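# Press in the gauge pin on the magnet-marked post

## Task

Find the post of the checking fixture that has the yellow magnet on it, drive that post's gauge pin fully home and keep it fully in for at least one second (it may spring back out afterwards); the other three gauge pins must not be pushed, and the magnet must stay where it was.

## Robot and tools

Robot: two UR20-style arms, left_arm and right_arm, each ending in a Robotiq 2F-85 two-finger gripper with a wrist camera (cam_left_wrist, cam_right_wrist, both 896x504). Base roots in the scene frame: left_arm at (+0.060, +0.928, 0) m, right_arm at (-0.064, -0.817, 0) m, both turned only slightly about z.

Frames. Scene frame: origin at table-top height halfway between the nominal bases, +z up, +x out over the table, left_arm on the +y side (not the image side). Each arm reports its hand pose, velocities and Hand target in its own base frame. Motion offsets in commands run along the axes of that arm's current Hand target, i.e. the gripper's axes: fingers point along +z, they open and close along y, and a camera block juts about 10 cm toward +x. end_effector_position is the spot between the pads when shut; fingertips reach about 19 mm past it closed, 6 mm open. Reported positions can be a few cm off.

Command row: 18 numbers, each in [-1, 1], always all 18 even if one arm is idle. Order: left dx, dy, dz, rx, ry, rz, left gripper position, force_limit, speed; then the same nine for the right arm. The six pose numbers are an offset, not a pose: they count from that arm's Hand target as it stood when the action or move began, with 1.0 = 0.6 m for dx/dy/dz and 1.0 = 180 degrees for the rotation vector rx/ry/rz. All six at 0 means go to (or hold) the Hand target. The three gripper numbers are absolute settings: position +1 = fully open (85 mm), about -0.8 = pads touching, -1 = squeeze until blocked; force_limit -1..+1 (grip strength); speed -1..+1 (about 20, 85, 150 mm/s at -1, 0, +1). Both start at +1. To leave a gripper unchanged, resend its last three values; 0 is itself a command. Orientation commands are clipped to within 32 degrees of the measured one per step.

Tools.
- execute_actions(actions, cameras): actions is a list of actions; each action is a table of up to 15 rows, one row per 1/30 s, the last row held if fewer; each action lasts 0.5 s. Every row in an action counts from the same start pose, but the next action starts from the new Hand target, so repeating an offset keeps moving. An empty list just reports state and images. cameras picks images by name ([] none; omitted or ["all"] all).
- move(target, speed, blend, stop_force, zero, blocking, cameras): straight-line paths for each gripper toward one row of 18 or a list of up to 15 rows; every row's offsets count from the Hand targets at the start, not from the previous row. speed in m/s, 0.002 to 4.2 (default 0.25), one value or one per target; blend in m rounds corners in a list. stop_force in N (6 to 120, shared by both arms) ends an arm's path when its wrist sensor feels that much push against its travel; zero (default true) re-zeroes the sensor first. blocking=false returns after about 0.5 s while the move continues (not allowed with stop_force). Paths do not avoid obstacles or the other arm; a move is capped at 10 s. The result adds a move: line giving the ending (done, off_target, moving, held, fault) and any limits (paced = pose clipped, held = steps withheld).
- wait(seconds 0 to 10): let time pass holding commands. stop(): brake a running move. zoom_image(camera, region=[x0,y0,x1,y1] in pixels, at most 504 each way). zero_wrist_force(arm). read_manual(section): licence texts only. finished_scene(scene 1 to 3): ends the scene for good.

Results. Per arm: Joint positions and Joint torques, end_effector_position (m), end_effector_quat_wxyz, velocities (omitted when joints read within noise), Hand target (the last commanded pose after clipping; next offsets count from it; a gripper may rest short of it until the next command), Tool commands, gripper object_status (0 moving, 1 blocked opening, 2 blocked closing = holding, 3 reached position or pads met), position_measured in counts (3 open, ~78 = 60 mm, 130 = 40 mm, 180 = 20 mm, 230 shut), Wrist force and Wrist torque along the gripper axes (push from a surface reads as force into the arm) plus the peak reading since last shown, and for action calls some step positions. Camera calibration may be listed when it changes.

Cautions. An arm stops for 10 s if outside force on it reaches about 150 N (plus or minus 25) or a joint exceeds its contact-torque limit (wrist joints 98.4 N m, elbow 398, shoulder 678). Arms are stiff: aiming even slightly beyond a firm contact can fault, and fast touches hit harder. For the pin press, approach slowly, use stop_force and small offsets, then back off by commanding past the gripper. Keep the arms apart; contact between them can end the scene. Do not swing paths past an arm's own base. Nothing may fall off the table; do not knock the magnet or neighbouring pins. Long stretched holds heat motors (MOTOR HOT at 70 °C, brake stop at 85 °C). Arm motion lags commands by about 0.2 s.

Each tool is called after ">>>" by a JSON object that holds its "name" and its "arguments", one argument or row to a line.

## Session

>>> {"name": "execute_actions", "arguments": {
  "actions": []
}}

Scene clock: 0.00 s.
left_arm: end_effector_position=(+0.6452, +0.5338, +0.3687) position_measured=3 object_status=3 end_effector_quat_wxyz=(+0.054, +0.895, -0.431, +0.101) | right_arm: end_effector_position=(+1.0094, -0.4085, +0.1239) position_measured=3 object_status=3 end_effector_quat_wxyz=(+0.497, -0.362, -0.574, -0.541)
Joint positions: left_arm=[0.541 -1.507 2.094 -2.179 -1.799 -1.706] | right_arm=[2.693 -2.576 -1.22 -2.623 2.507 -0.374]
Joint velocities: within noise
Joint torques (N m): no reading
Motor temperatures (°C): left_arm=[24 36 26 39 35 34] | right_arm=[29 36 36 38 34 39]
Wrist force (N): no reading
Wrist torque (N m): no reading
Wrist force, peak (N): no reading
Hand target: left_arm +0.6452, +0.5338, +0.3687; +0.054, +0.895, -0.431, +0.101 | right_arm +1.0094, -0.4085, +0.1239; +0.497, -0.362, -0.574, -0.541
Tool commands: left_gripper/position=+1.0 left_gripper/force_limit=+1.0 left_gripper/speed=+1.0 right_gripper/position=+1.0 right_gripper/force_limit=+1.0 right_gripper/speed=+1.0

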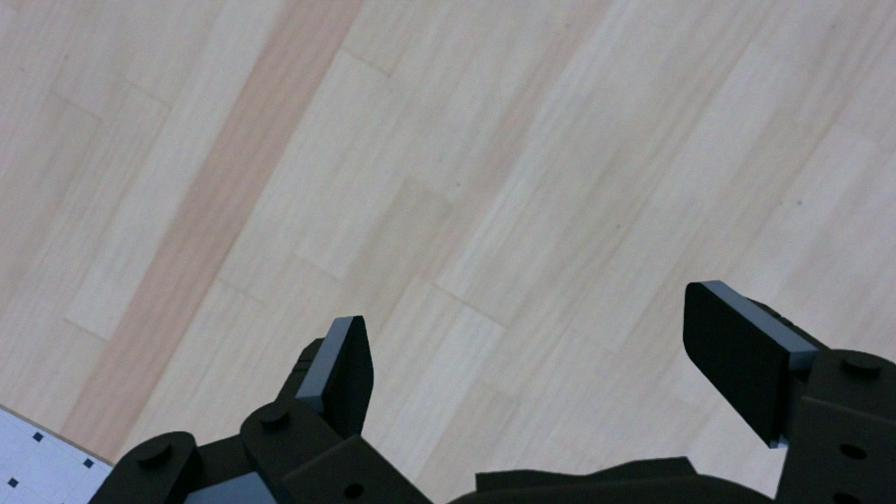

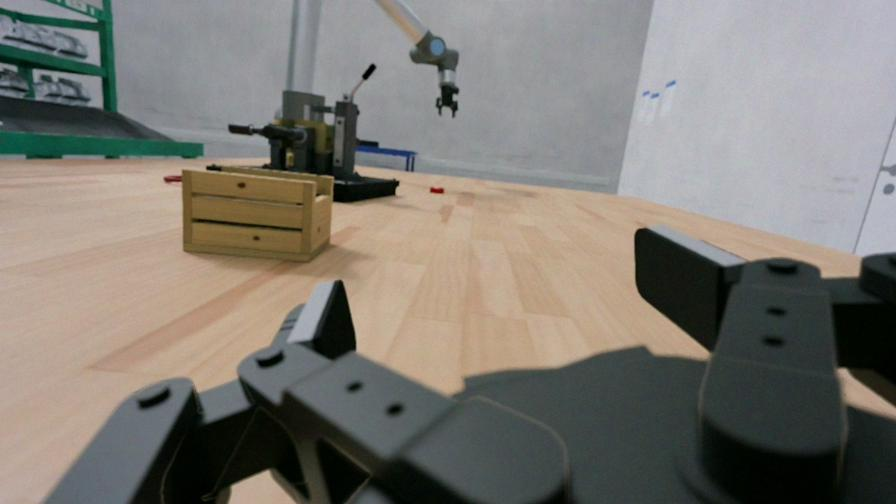

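>>> {"name": "zoom_image", "arguments": {
  "camera": "cam_right_wrist",
  "region": [150, 50, 470, 270]
}}

>>> {"name": "zoom_image", "arguments": {
  "camera": "cam_left_wrist",
  "region": [0, 380, 200, 504]
}}

Scaled by 1.575 from the camera's 896x504 image, which has a finer 1280x720 frame.

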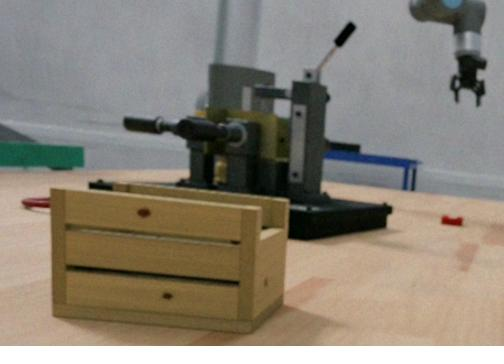

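Scaled by 2.520 from the camera's 896x504 image, which has a finer 1280x720 frame.

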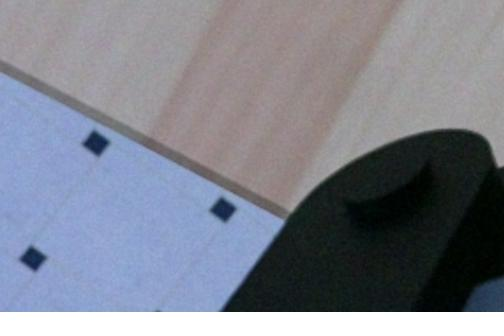

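>>> {"name": "move", "arguments": {
  "target": [0,0,0,0,0,0,1,1,1,0.883,-0.316,0.84,0,-0.111,0,1,1,1],
  "speed": 0.5,
  "cameras": ["cam_right_wrist"]
}}

Scene clock: 4.03 s.
left_arm: end_effector_position=(+0.6452, +0.5338, +0.3687) position_measured=3 object_status=3 end_effector_quat_wxyz=(+0.054, +0.895, -0.431, +0.101) | right_arm: end_effector_position=(+0.6094, -0.0086, +0.6245) position_measured=3 object_status=3 end_effector_quat_wxyz=(-0.390, +0.450, +0.651, +0.470)
Joint positions: left_arm=[0.541 -1.507 2.094 -2.179 -1.799 -1.706] | right_arm=[2.944 -1.46 -2.056 -2.02 2.76 0.437]
Joint velocities: within noise
Joint torques (N m): left_arm=[0.33 -99.18 -90.3 -9.53 -0.81 -0.14] | right_arm=[20.49 66.1 79.62 10.92 9.11 6.93]
Motor temperatures (°C): left_arm=[24 36 26 39 35 34] | right_arm=[29 36 36 38 34 39]
Wrist force (N): left_arm=[0.1 0.0 0.0] | right_arm=[-0.5 0.9 0.7]
Wrist torque (N m): left_arm=[0.01 -0.02 0.00] | right_arm=[0.53 0.27 -0.01]
Wrist force, peak (N): left_arm=[0.5 -0.4 -0.1] | right_arm=[-3.7 0.3 -2.8]
Hand target: left_arm +0.6452, +0.5338, +0.3687; +0.054, +0.895, -0.431, +0.101 | right_arm +0.6094, -0.0086, +0.6246; -0.390, +0.450, +0.651, +0.470
Off the commanded pose: left_arm 0.000 m, 0 deg | right_arm 0.000 m, 0 deg.
move: done
camera_calibration:
cam_right_wrist: T_world_to_cam=[[0.991431, 0.0467475, 0.121978, -0.663323], [0.128754, -0.507346, -0.852069, 0.458825], [0.0220528, 0.860473, -0.509018, 0.439815], [0, 0, 0, 1]] pos_world=[0.588865, -0.114657, 0.695735]
Images, in order (width x height): cam_right_wrist 896x504.

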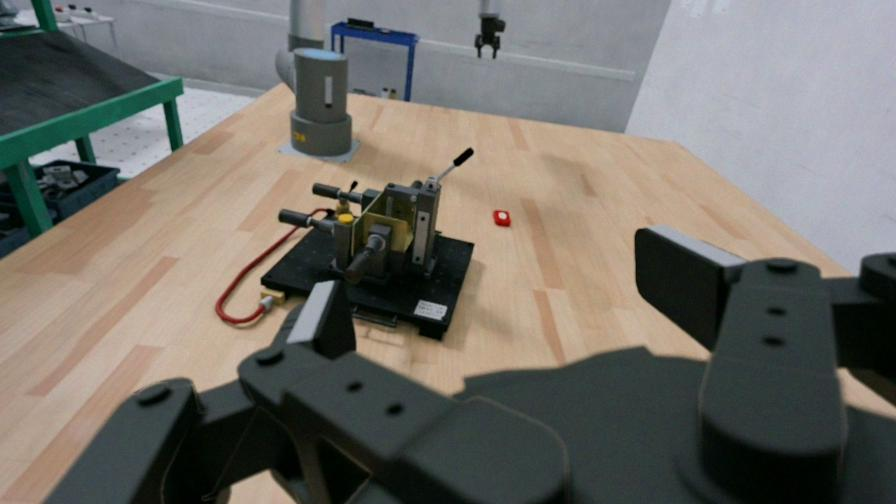

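>>> {"name": "zoom_image", "arguments": {
  "camera": "cam_right_wrist",
  "region": [240, 130, 500, 340]
}}

Scaled by 1.938 from the camera's 896x504 image, which has a finer 1280x720 frame.

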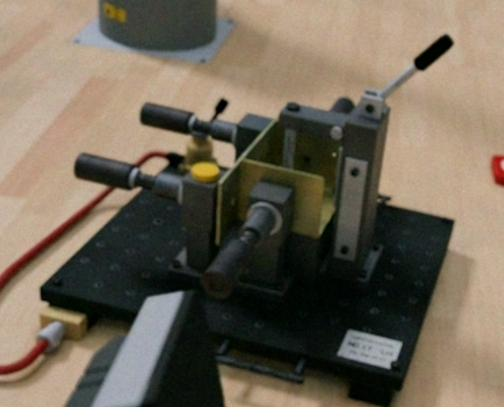

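>>> {"name": "move", "arguments": {
  "target": [0.84,0.235,0.112,-0.029,-0.012,0.26,-1,-1,0,0,0,0,0,0,0,1,1,1],
  "speed": 0.6,
  "cameras": ["cam_left_wrist"]
}}

Scene clock: 7.23 s.
left_arm: end_effector_position=(+0.8506, +0.0506, +0.4188) position_measured=232 object_status=3 end_effector_quat_wxyz=(-0.041, -0.649, +0.756, -0.078) | right_arm: end_effector_position=(+0.6094, -0.0086, +0.6246) position_measured=3 object_status=3 end_effector_quat_wxyz=(-0.390, +0.450, +0.651, +0.470)
Joint positions: left_arm=[-0.112 -1.541 2.053 -2.142 -1.738 -1.536] | right_arm=[2.944 -1.46 -2.056 -2.02 2.76 0.438]
Joint velocities: within noise
Joint torques (N m): left_arm=[-14.91 -69.75 -123.58 -5.56 4.33 3.14] | right_arm=[22.66 70.66 89.36 10.47 8.57 4.55]
Motor temperatures (°C): left_arm=[24 36 26 39 35 34] | right_arm=[29 36 36 38 34 39]
Wrist force (N): left_arm=[0.2 -0.3 0.1] | right_arm=[-0.4 1.0 0.3]
Wrist torque (N m): left_arm=[-0.09 -0.09 0.03] | right_arm=[0.54 0.25 -0.01]
Wrist force, peak (N): left_arm=[5.0 -3.1 0.4] | right_arm=[-0.7 1.3 0.1]
Hand target: left_arm +0.8507, +0.0504, +0.4188; -0.041, -0.649, +0.756, -0.078 | right_arm +0.6094, -0.0086, +0.6246; -0.390, +0.450, +0.651, +0.470
Off the commanded pose: left_arm 0.000 m, 0 deg | right_arm 0.000 m, 0 deg.
move: done
camera_calibration:
cam_left_wrist: T_world_to_cam=[[-0.959387, 0.269988, -0.0817562, 0.853434], [0.254072, 0.952929, 0.165449, -0.310368], [0.122577, 0.137958, -0.982824, 0.426434], [0, 0, 0, 1]] pos_world=[0.845358, 0.00651178, 0.540233]
Images, in order (width x height): cam_left_wrist 896x504.

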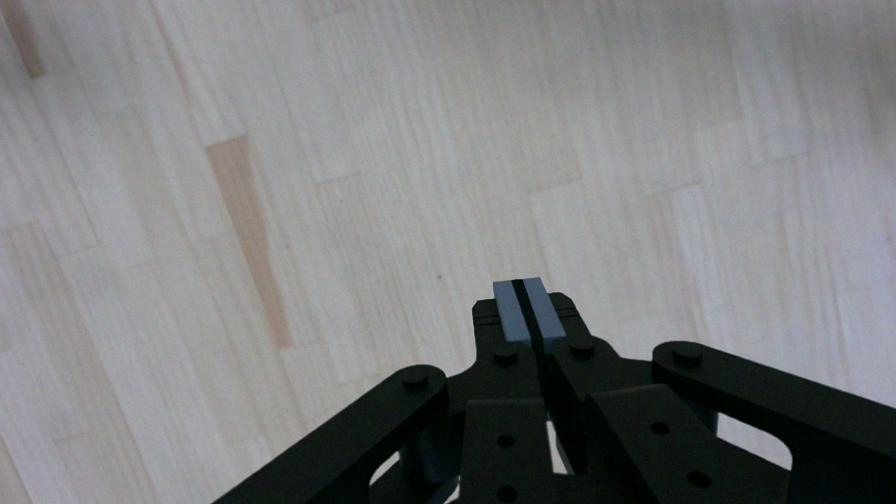

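>>> {"name": "move", "arguments": {
  "target": [0.95,0.278,0.14,-0.029,-0.012,0.253,-1,-1,0,0,0,0,0,0,0,1,1,1],
  "speed": 0.6,
  "cameras": ["cam_left_wrist"]
}}

Scene clock: 9.60 s.
left_arm: end_effector_position=(+0.6015, -0.4949, +0.4185) position_measured=232 object_status=3 end_effector_quat_wxyz=(-0.022, -0.305, +0.951, -0.043) | right_arm: end_effector_position=(+0.6094, -0.0086, +0.6246) position_measured=3 object_status=3 end_effector_quat_wxyz=(-0.390, +0.450, +0.651, +0.470)
Joint positions: left_arm=[-0.918 -1.64 2.146 -2.142 -1.642 -1.541] | right_arm=[2.944 -1.46 -2.056 -2.02 2.76 0.438]
Joint velocities: within noise
Joint torques (N m): left_arm=[-15.41 -42.1 -117.02 -6.84 4.67 -4.14] | right_arm=[21.31 68.87 86.57 7.96 8.91 4.96]
Motor temperatures (°C): left_arm=[24 36 26 39 35 34] | right_arm=[29 36 36 38 34 39]
Wrist force (N): left_arm=[-0.3 -0.2 -0.1] | right_arm=[-0.4 1.0 0.2]
Wrist torque (N m): left_arm=[-0.08 -0.01 0.01] | right_arm=[0.54 0.25 -0.01]
Wrist force, peak (N): left_arm=[5.0 -2.9 0.6] | right_arm=[-0.2 1.4 0.4]
Hand target: left_arm +0.6014, -0.4951, +0.4185; -0.022, -0.305, +0.951, -0.042 | right_arm +0.6094, -0.0086, +0.6246; -0.390, +0.450, +0.651, +0.470
Off the commanded pose: left_arm 0.000 m, 0 deg | right_arm 0.000 m, 0 deg.
move: done
camera_calibration:
cam_left_wrist: T_world_to_cam=[[-0.472585, 0.878372, -0.0715959, 0.765768], [0.841751, 0.473952, 0.258505, -0.356723], [0.260997, 0.0618997, -0.963353, 0.402856], [0, 0, 0, 1]] pos_world=[0.557018, -0.528497, 0.535133]
Images, in order (width x height): cam_left_wrist 896x504.

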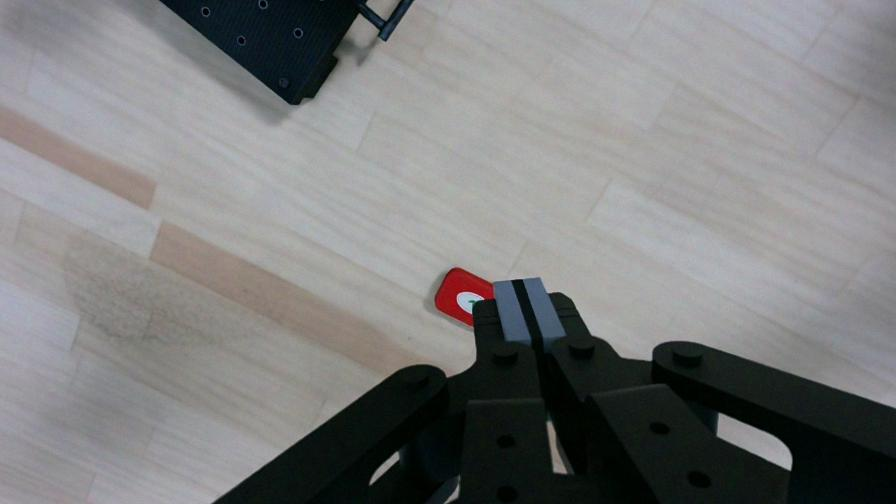

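>>> {"name": "move", "arguments": {
  "target": [0.956,-0.045,0.018,-0.029,-0.012,0.253,-1,-1,0,0,0,0,0,0,0,1,1,1],
  "speed": 0.5,
  "cameras": ["cam_left_wrist"]
}}

Scene clock: 11.90 s.
left_arm: end_effector_position=(+0.1508, -0.8495, +0.4489) position_measured=232 object_status=3 end_effector_quat_wxyz=(+0.000, +0.087, +0.996, +0.000) | right_arm: end_effector_position=(+0.6094, -0.0086, +0.6246) position_measured=3 object_status=3 end_effector_quat_wxyz=(-0.390, +0.450, +0.651, +0.470)
Joint positions: left_arm=[-1.63 -1.546 1.989 -2.014 -1.571 -1.455] | right_arm=[2.944 -1.46 -2.056 -2.02 2.76 0.438]
Joint velocities: within noise
Joint torques (N m): left_arm=[-6.97 -73.1 -120.79 -6.79 5.22 1.75] | right_arm=[17.05 73.51 88.29 6.98 8.92 4.81]
Motor temperatures (°C): left_arm=[24 36 26 39 35 34] | right_arm=[29 36 36 38 34 39]
Wrist force (N): left_arm=[-0.2 -0.3 0.2] | right_arm=[-0.6 0.8 0.3]
Wrist torque (N m): left_arm=[-0.13 -0.06 0.07] | right_arm=[0.51 0.29 -0.02]
Wrist force, peak (N): left_arm=[3.7 -3.9 -0.1] | right_arm=[-0.7 1.2 0.5]
Hand target: left_arm +0.1506, -0.8497, +0.4489; +0.000, +0.087, +0.996, +0.000 | right_arm +0.6094, -0.0086, +0.6246; -0.390, +0.450, +0.651, +0.470
Off the commanded pose: left_arm 0.000 m, 0 deg | right_arm 0.000 m, 0 deg.
move: done
camera_calibration:
cam_left_wrist: T_world_to_cam=[[0.299083, 0.95422, 0.00369704, 0.780654], [0.905075, -0.284903, 0.315706, -0.497064], [0.302307, -0.0910764, -0.94885, 0.428979], [0, 0, 0, 1]] pos_world=[0.0867168, -0.84746, 0.561077]
Images, in order (width x height): cam_left_wrist 896x504.

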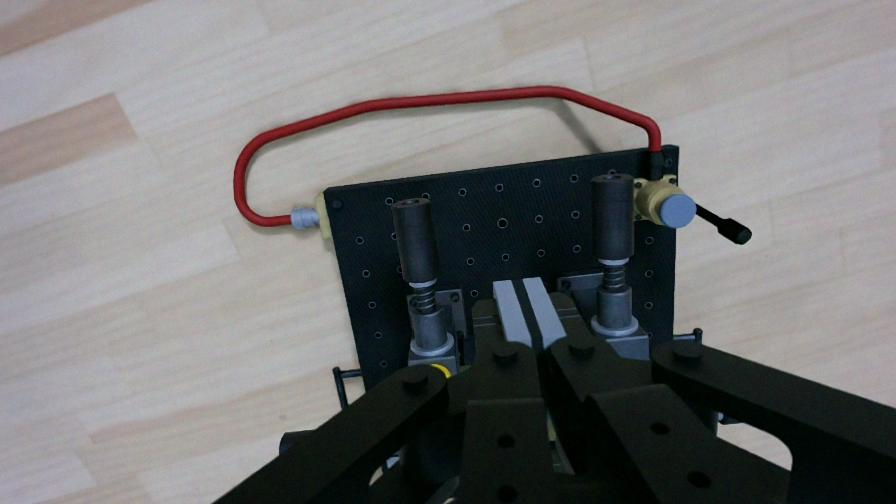

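>>> {"name": "move", "arguments": {
  "target": [0.087,-0.0915,0.315,0,0,0,-1,-1,0,0,0,0,0,0,0,1,1,1],
  "speed": 0.3
}}

>>> {"name": "zoom_image", "arguments": {
  "camera": "cam_right_wrist",
  "region": [240, 130, 500, 340]
}}

Scene clock: 14.47 s.
left_arm: end_effector_position=(+0.0896, -0.8946, +0.2601) position_measured=232 object_status=3 end_effector_quat_wxyz=(+0.000, +0.087, +0.996, +0.000) | right_arm: end_effector_position=(+0.6094, -0.0086, +0.6246) position_measured=3 object_status=3 end_effector_quat_wxyz=(-0.390, +0.450, +0.651, +0.470)
Joint positions: left_arm=[-1.696 -1.369 2.096 -2.298 -1.571 -1.521] | right_arm=[2.944 -1.46 -2.056 -2.02 2.76 0.438]
Joint velocities: within noise
Joint torques (N m): left_arm=[-15.82 -93.47 -60.74 -12.83 5.48 -3.89] | right_arm=[17.12 70.79 89.4 4.58 8.87 4.4]
Motor temperatures (°C): left_arm=[24 36 26 39 35 34] | right_arm=[29 36 36 37 34 39]
Wrist force (N): left_arm=[0.1 -0.3 -0.4] | right_arm=[-0.5 1.0 0.2]
Wrist torque (N m): left_arm=[-0.13 -0.09 0.06] | right_arm=[0.55 0.28 -0.01]
Wrist force, peak (N): left_arm=[-0.8 0.5 -3.3] | right_arm=[-0.8 1.2 0.2]
Hand target: left_arm +0.0896, -0.8947, +0.2599; +0.000, +0.087, +0.996, +0.000 | right_arm +0.6094, -0.0086, +0.6246; -0.390, +0.450, +0.651, +0.470
Off the commanded pose: left_arm 0.000 m, 0 deg | right_arm 0.000 m, 0 deg.
move: done
camera_calibration:
cam_left_wrist: T_world_to_cam=[[0.299372, 0.954129, 0.00370128, 0.842601], [0.904979, -0.285176, 0.315733, -0.39517], [0.302305, -0.091172, -0.948841, 0.264141], [0, 0, 0, 1]] pos_world=[0.0255179, -0.892561, 0.372277]
cam_right_wrist: T_world_to_cam=[[0.991431, 0.0467637, 0.121978, -0.663234], [0.128761, -0.507419, -0.852025, 0.45888], [0.0220503, 0.86043, -0.509092, 0.439916], [0, 0, 0, 1]] pos_world=[0.588765, -0.114657, 0.695835]

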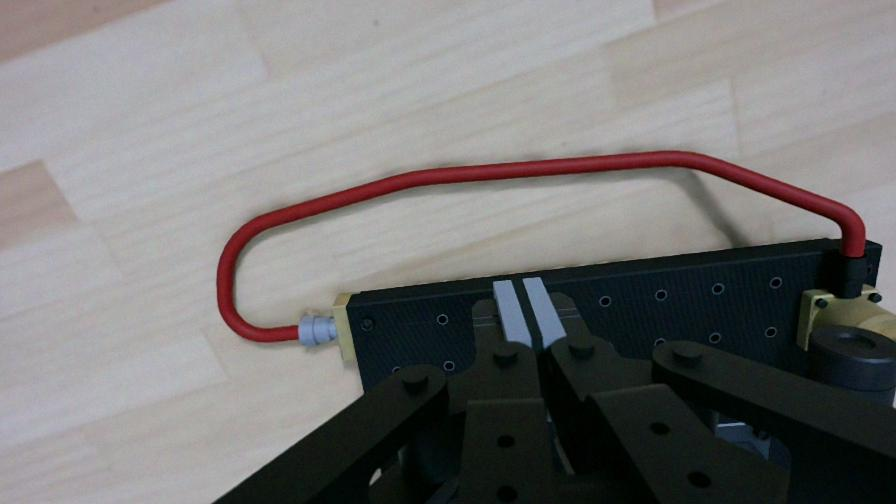

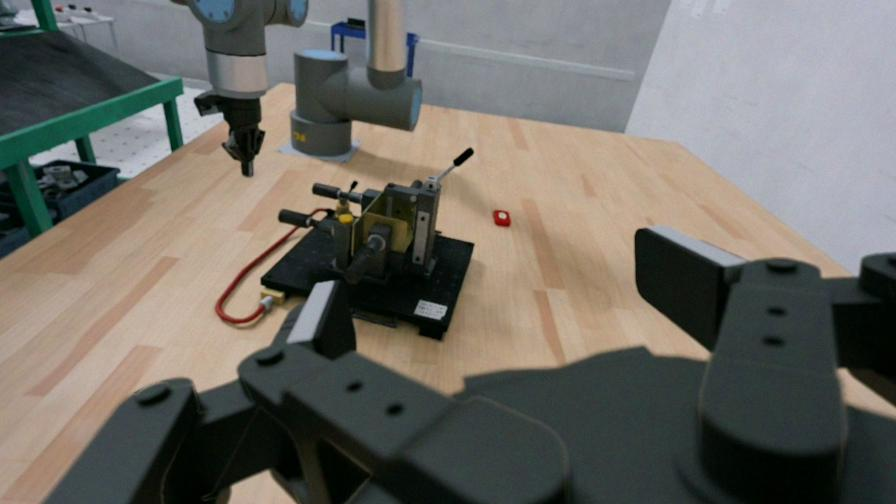

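Scaled by 1.938 from the camera's 896x504 image, which has a finer 1280x720 frame.

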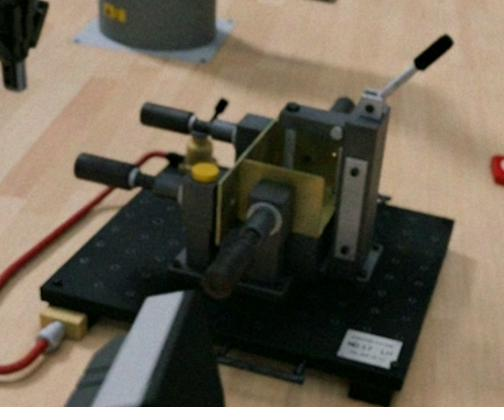

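>>> {"name": "move", "arguments": {
  "target": [-0.019,-0.0075,0.175,0,0,0,-1,-1,0,0,0,0,0,0,0,1,1,1],
  "speed": 0.2
}}

>>> {"name": "zoom_image", "arguments": {
  "camera": "cam_right_wrist",
  "region": [190, 110, 450, 320]
}}

Scene clock: 16.50 s.
left_arm: end_effector_position=(+0.1000, -0.9011, +0.1551) position_measured=232 object_status=3 end_effector_quat_wxyz=(+0.000, +0.087, +0.996, +0.000) | right_arm: end_effector_position=(+0.6094, -0.0086, +0.6246) position_measured=3 object_status=3 end_effector_quat_wxyz=(-0.390, +0.450, +0.651, +0.470)
Joint positions: left_arm=[-1.684 -1.259 2.146 -2.458 -1.571 -1.509] | right_arm=[2.944 -1.46 -2.056 -2.02 2.76 0.438]
Joint velocities: within noise
Joint torques (N m): left_arm=[22.57 -113.77 -51.24 -11.56 3.13 2.13] | right_arm=[18.61 61.08 88.57 4.07 8.85 4.51]
Motor temperatures (°C): left_arm=[24 36 26 39 35 34] | right_arm=[29 36 36 37 34 39]
Wrist force (N): left_arm=[0.0 -0.1 -0.2] | right_arm=[-0.4 1.1 0.4]
Wrist torque (N m): left_arm=[-0.14 -0.11 0.08] | right_arm=[0.55 0.25 -0.01]
Wrist force, peak (N): left_arm=[0.7 -0.1 -3.3] | right_arm=[-0.6 1.1 0.5]
Hand target: left_arm +0.1000, -0.9011, +0.1549; +0.000, +0.087, +0.996, +0.000 | right_arm +0.6094, -0.0086, +0.6246; -0.390, +0.450, +0.651, +0.470
Off the commanded pose: left_arm 0.000 m, 0 deg | right_arm 0.000 m, 0 deg.
move: done
camera_calibration:
cam_left_wrist: T_world_to_cam=[[0.299372, 0.954129, 0.00370128, 0.846108], [0.904979, -0.285176, 0.315733, -0.373193], [0.302305, -0.091172, -0.948841, 0.160806], [0, 0, 0, 1]] pos_world=[0.0358179, -0.899061, 0.267277]
cam_right_wrist: T_world_to_cam=[[0.991431, 0.0467637, 0.121978, -0.663234], [0.128761, -0.507419, -0.852025, 0.45888], [0.0220503, 0.86043, -0.509092, 0.439916], [0, 0, 0, 1]] pos_world=[0.588765, -0.114657, 0.695835]

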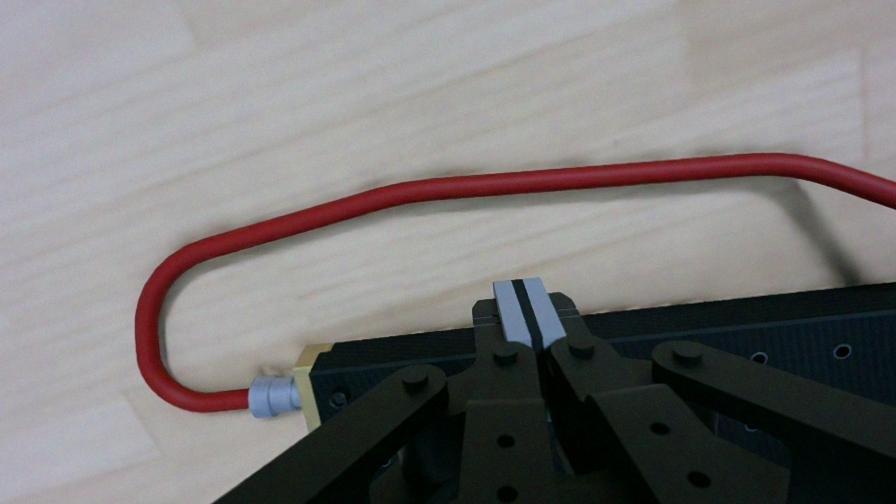

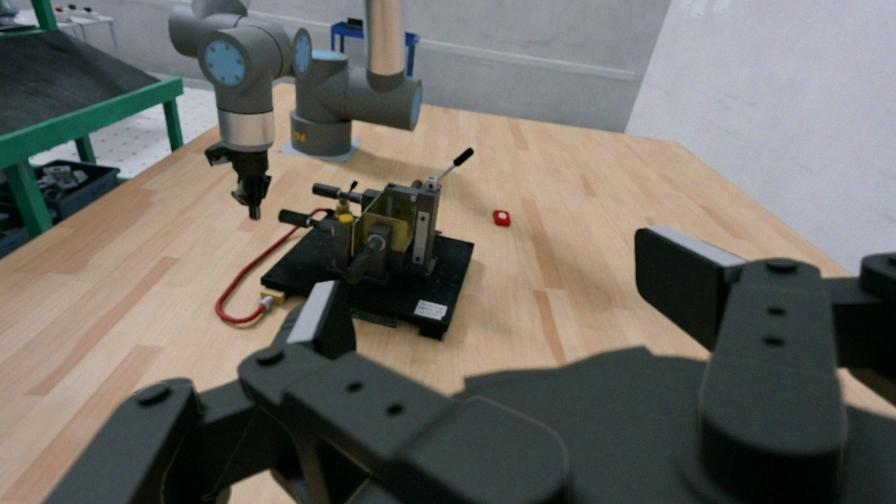

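Scaled by 1.938 from the camera's 896x504 image, which has a finer 1280x720 frame.

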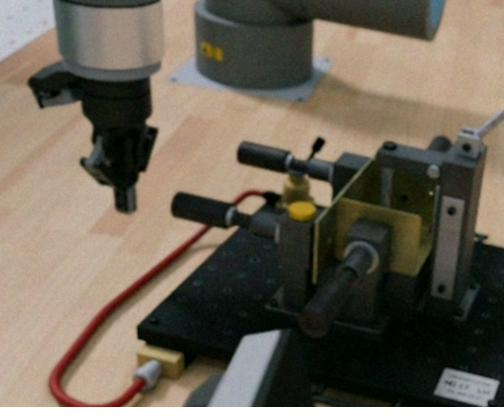

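>>> {"name": "move", "arguments": {
  "target": [-0.13,0,0,0,0,0,-1,-1,0,0,0,0,0,0,0,1,1,1],
  "speed": 0.04,
  "stop_force": 8
}}

>>> {"name": "zoom_image", "arguments": {
  "camera": "cam_right_wrist",
  "region": [190, 110, 450, 320]
}}

Scene clock: 19.33 s.
left_arm: end_effector_position=(+0.1540, -0.9106, +0.1549) position_measured=232 object_status=3 end_effector_quat_wxyz=(+0.000, +0.087, +0.996, +0.000) | right_arm: end_effector_position=(+0.6094, -0.0086, +0.6246) position_measured=3 object_status=3 end_effector_quat_wxyz=(-0.390, +0.450, +0.651, +0.470)
Joint positions: left_arm=[-1.623 -1.244 2.122 -2.449 -1.571 -1.448] | right_arm=[2.944 -1.46 -2.056 -2.02 2.76 0.438]
Joint velocities: within noise
Joint torques (N m): left_arm=[-13.98 -163.38 -54.76 -11.54 0.18 -3.98] | right_arm=[18.05 62.61 88.95 3.69 8.43 4.37]
Motor temperatures (°C): left_arm=[24 36 26 39 35 34] | right_arm=[29 36 36 37 34 39]
Wrist force (N): left_arm=[6.4 -1.9 -0.2] | right_arm=[-0.4 1.0 0.3]
Wrist torque (N m): left_arm=[-0.18 -0.27 0.04] | right_arm=[0.54 0.25 -0.01]
Wrist force, peak (N): left_arm=[9.4 -0.8 -0.5] | right_arm=[-0.3 1.2 0.8]
Hand target: left_arm +0.1540, -0.9106, +0.1549; +0.000, +0.087, +0.996, +0.000 (not the last commanded pose) | right_arm +0.6094, -0.0086, +0.6246; -0.390, +0.450, +0.651, +0.470
Off the commanded pose: left_arm 0.023 m, 0 deg | right_arm 0.000 m, 0 deg.
move: contact (left_arm)
camera_calibration:
cam_left_wrist: T_world_to_cam=[[0.299372, 0.954129, 0.00370128, 0.839007], [0.904979, -0.285176, 0.315733, -0.424708], [0.302305, -0.091172, -0.948841, 0.143426], [0, 0, 0, 1]] pos_world=[0.0898179, -0.908561, 0.267077]
cam_right_wrist: T_world_to_cam=[[0.991431, 0.0467637, 0.121978, -0.663234], [0.128761, -0.507419, -0.852025, 0.45888], [0.0220503, 0.86043, -0.509092, 0.439916], [0, 0, 0, 1]] pos_world=[0.588765, -0.114657, 0.695835]

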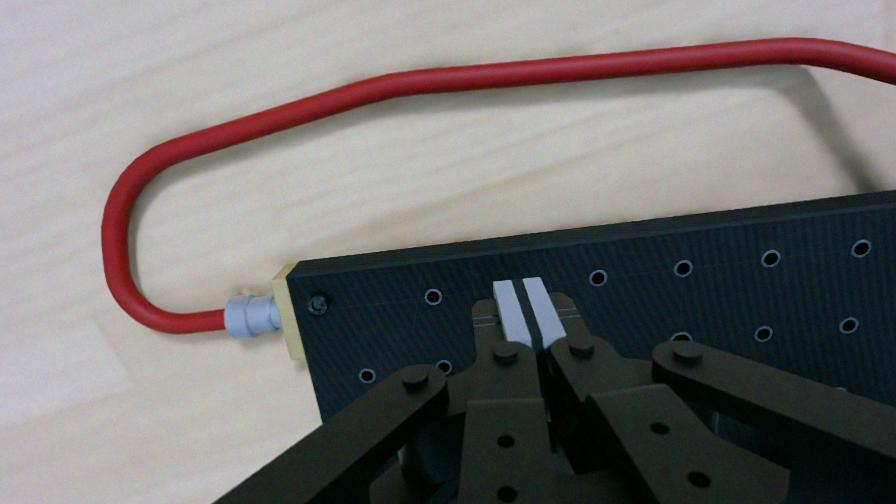

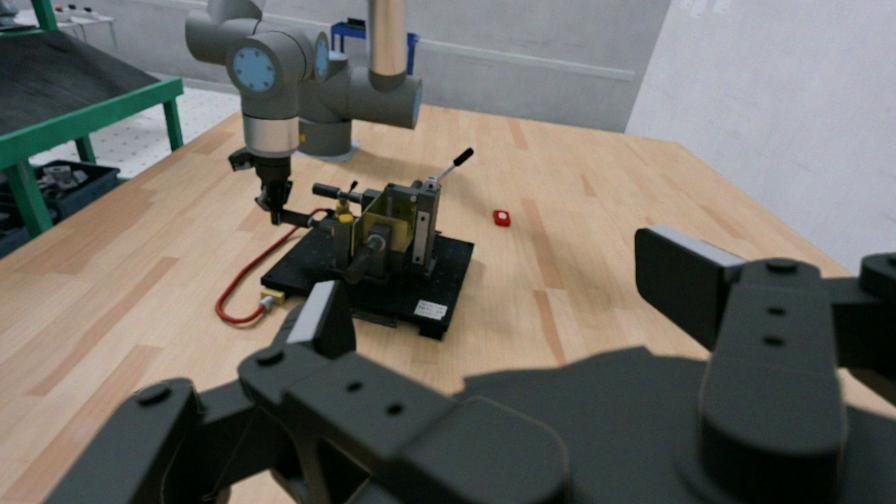

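Scaled by 1.938 from the camera's 896x504 image, which has a finer 1280x720 frame.

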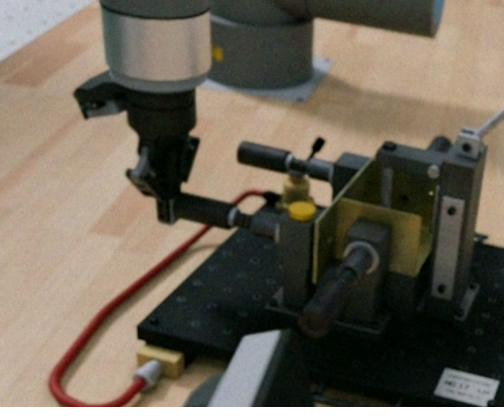

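>>> {"name": "move", "arguments": {
  "target": [-0.09,0,0,0,0,0,-1,-1,0,0,0,0,0,0,0,1,1,1],
  "speed": 0.025,
  "stop_force": 50
}}

>>> {"name": "zoom_image", "arguments": {
  "camera": "cam_right_wrist",
  "region": [190, 110, 450, 320]
}}

Scene clock: 21.53 s.
left_arm: end_effector_position=(+0.1709, -0.9136, +0.1549) position_measured=232 object_status=3 end_effector_quat_wxyz=(+0.000, +0.087, +0.996, +0.000) | right_arm: end_effector_position=(+0.6094, -0.0086, +0.6246) position_measured=3 object_status=3 end_effector_quat_wxyz=(-0.390, +0.450, +0.651, +0.470)
Joint positions: left_arm=[-1.604 -1.238 2.114 -2.446 -1.571 -1.429] | right_arm=[2.944 -1.46 -2.056 -2.02 2.76 0.438]
Joint velocities: within noise
Joint torques (N m): left_arm=[13.81 -170.05 -54.76 -9.85 12.51 -3.41] | right_arm=[16.33 55.4 90.83 4.47 8.02 4.49]
Motor temperatures (°C): left_arm=[24 36 26 39 35 34] | right_arm=[29 36 36 37 34 39]
Wrist force (N): left_arm=[43.3 -7.7 7.2] | right_arm=[-0.4 1.0 0.3]
Wrist torque (N m): left_arm=[-0.21 -1.21 -0.15] | right_arm=[0.54 0.24 -0.01]
Wrist force, peak (N): left_arm=[124.4 16.8 -24.3] | right_arm=[-0.6 1.3 0.3]
Hand target: left_arm +0.1709, -0.9136, +0.1549; +0.000, +0.087, +0.996, +0.000 (not the last commanded pose) | right_arm +0.6094, -0.0086, +0.6246; -0.390, +0.450, +0.651, +0.470
Off the commanded pose: left_arm 0.037 m, 0 deg | right_arm 0.000 m, 0 deg.
move: contact (left_arm)
camera_calibration:
cam_left_wrist: T_world_to_cam=[[0.299372, 0.954129, 0.00370128, 0.83678], [0.904979, -0.285176, 0.315733, -0.440948], [0.302305, -0.091172, -0.948841, 0.138013], [0, 0, 0, 1]] pos_world=[0.106818, -0.911561, 0.267077]
cam_right_wrist: T_world_to_cam=[[0.991431, 0.0467637, 0.121978, -0.663234], [0.128761, -0.507419, -0.852025, 0.45888], [0.0220503, 0.86043, -0.509092, 0.439916], [0, 0, 0, 1]] pos_world=[0.588765, -0.114657, 0.695835]

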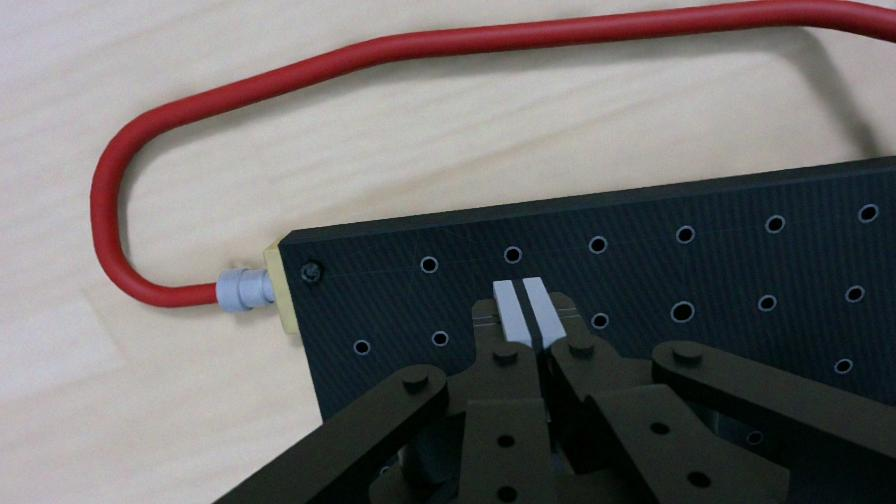

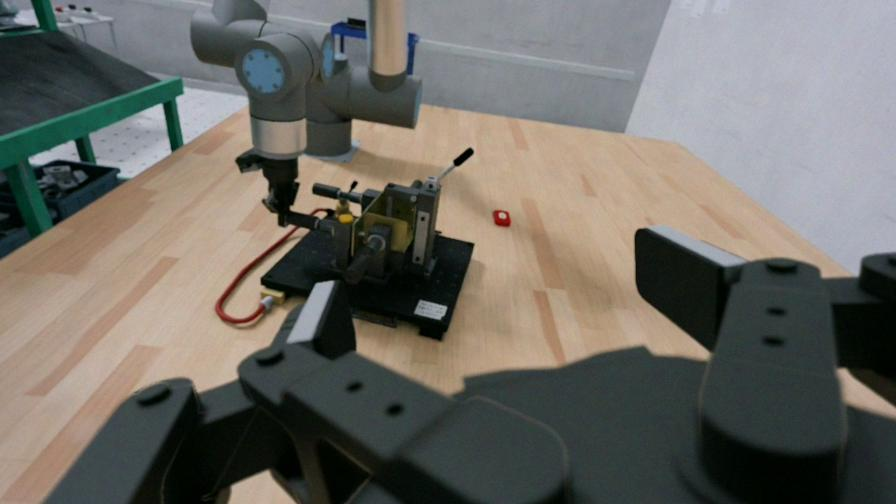

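Scaled by 1.938 from the camera's 896x504 image, which has a finer 1280x720 frame.

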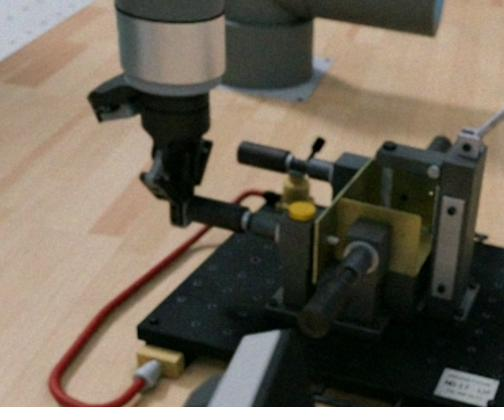

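>>> {"name": "wait", "arguments": {
  "seconds": 1.2,
  "cameras": []
}}

>>> {"name": "move", "arguments": {
  "target": [0.1,0,0,0,0,0,-1,-1,0,0,0,0,0,0,0,1,1,1],
  "speed": 0.1,
  "cameras": []
}}

>>> {"name": "finished_scene", "arguments": {
  "scene": 1
}}

Scene clock: 23.07 s.
left_arm: end_effector_position=(+0.1709, -0.9136, +0.1549) position_measured=232 object_status=3 end_effector_quat_wxyz=(+0.000, +0.087, +0.996, +0.000) | right_arm: end_effector_position=(+0.6094, -0.0086, +0.6246) position_measured=3 object_status=3 end_effector_quat_wxyz=(-0.390, +0.450, +0.651, +0.470)
Joint positions: left_arm=[-1.604 -1.238 2.114 -2.446 -1.571 -1.429] | right_arm=[2.944 -1.46 -2.056 -2.02 2.76 0.438]
Joint velocities: within noise
Joint torques (N m): left_arm=[17.5 -167.96 -60.97 -6.93 8.72 -4.06] | right_arm=[13.44 63.48 90.82 3.79 8.65 4.71]
Motor temperatures (°C): left_arm=[24 36 26 39 35 34] | right_arm=[29 36 36 37 34 39]
Wrist force (N): left_arm=[40.8 -9.0 4.9] | right_arm=[-0.5 0.8 0.2]
Wrist torque (N m): left_arm=[-0.29 -1.12 -0.12] | right_arm=[0.51 0.28 -0.01]
Wrist force, peak (N): left_arm=[42.9 -8.1 7.4] | right_arm=[-0.4 1.0 0.9]
Hand target: left_arm +0.1709, -0.9136, +0.1549; +0.000, +0.087, +0.996, +0.000 (not the last commanded pose) | right_arm +0.6094, -0.0086, +0.6246; -0.390, +0.450, +0.651, +0.470
Tool commands: left_gripper/position=-1.0 left_gripper/force_limit=-1.0 left_gripper/speed=+0.0 right_gripper/position=+1.0 right_gripper/force_limit=+1.0 right_gripper/speed=+1.0
Off the commanded pose: left_arm 0.037 m, 0 deg | right_arm 0.000 m, 0 deg.
wait: 1.20 s; at rest from the start
No camera images: "cameras" was empty.

Scene clock: 24.13 s.
left_arm: end_effector_position=(+0.1120, -0.9032, +0.1549) position_measured=232 object_status=3 end_effector_quat_wxyz=(+0.000, +0.087, +0.996, +0.000) | right_arm: end_effector_position=(+0.6094, -0.0086, +0.6246) position_measured=3 object_status=3 end_effector_quat_wxyz=(-0.390, +0.450, +0.651, +0.470)
Joint positions: left_arm=[-1.67 -1.256 2.141 -2.456 -1.571 -1.495] | right_arm=[2.944 -1.46 -2.056 -2.02 2.76 0.438]
Joint velocities: within noise
Joint torques (N m): left_arm=[-19.33 -166.8 -49.55 -13.32 -2.43 -4.05] | right_arm=[13.24 58.71 90.95 3.86 7.88 4.33]
Motor temperatures (°C): left_arm=[24 36 26 39 35 34] | right_arm=[29 36 36 37 34 39]
Wrist force (N): left_arm=[-2.7 5.2 -0.5] | right_arm=[-0.5 0.7 0.2]
Wrist torque (N m): left_arm=[0.83 0.38 0.07] | right_arm=[0.49 0.28 -0.01]
Wrist force, peak (N): left_arm=[40.2 -8.2 5.1] | right_arm=[-0.5 1.3 0.6]
Hand target: left_arm +0.1118, -0.9031, +0.1549; +0.000, +0.087, +0.996, +0.000 | right_arm +0.6094, -0.0086, +0.6246; -0.390, +0.450, +0.651, +0.470
Off the commanded pose: left_arm 0.000 m, 0 deg | right_arm 0.000 m, 0 deg.
move: done
No camera images: "cameras" was empty.

The scene is finished: the task was done.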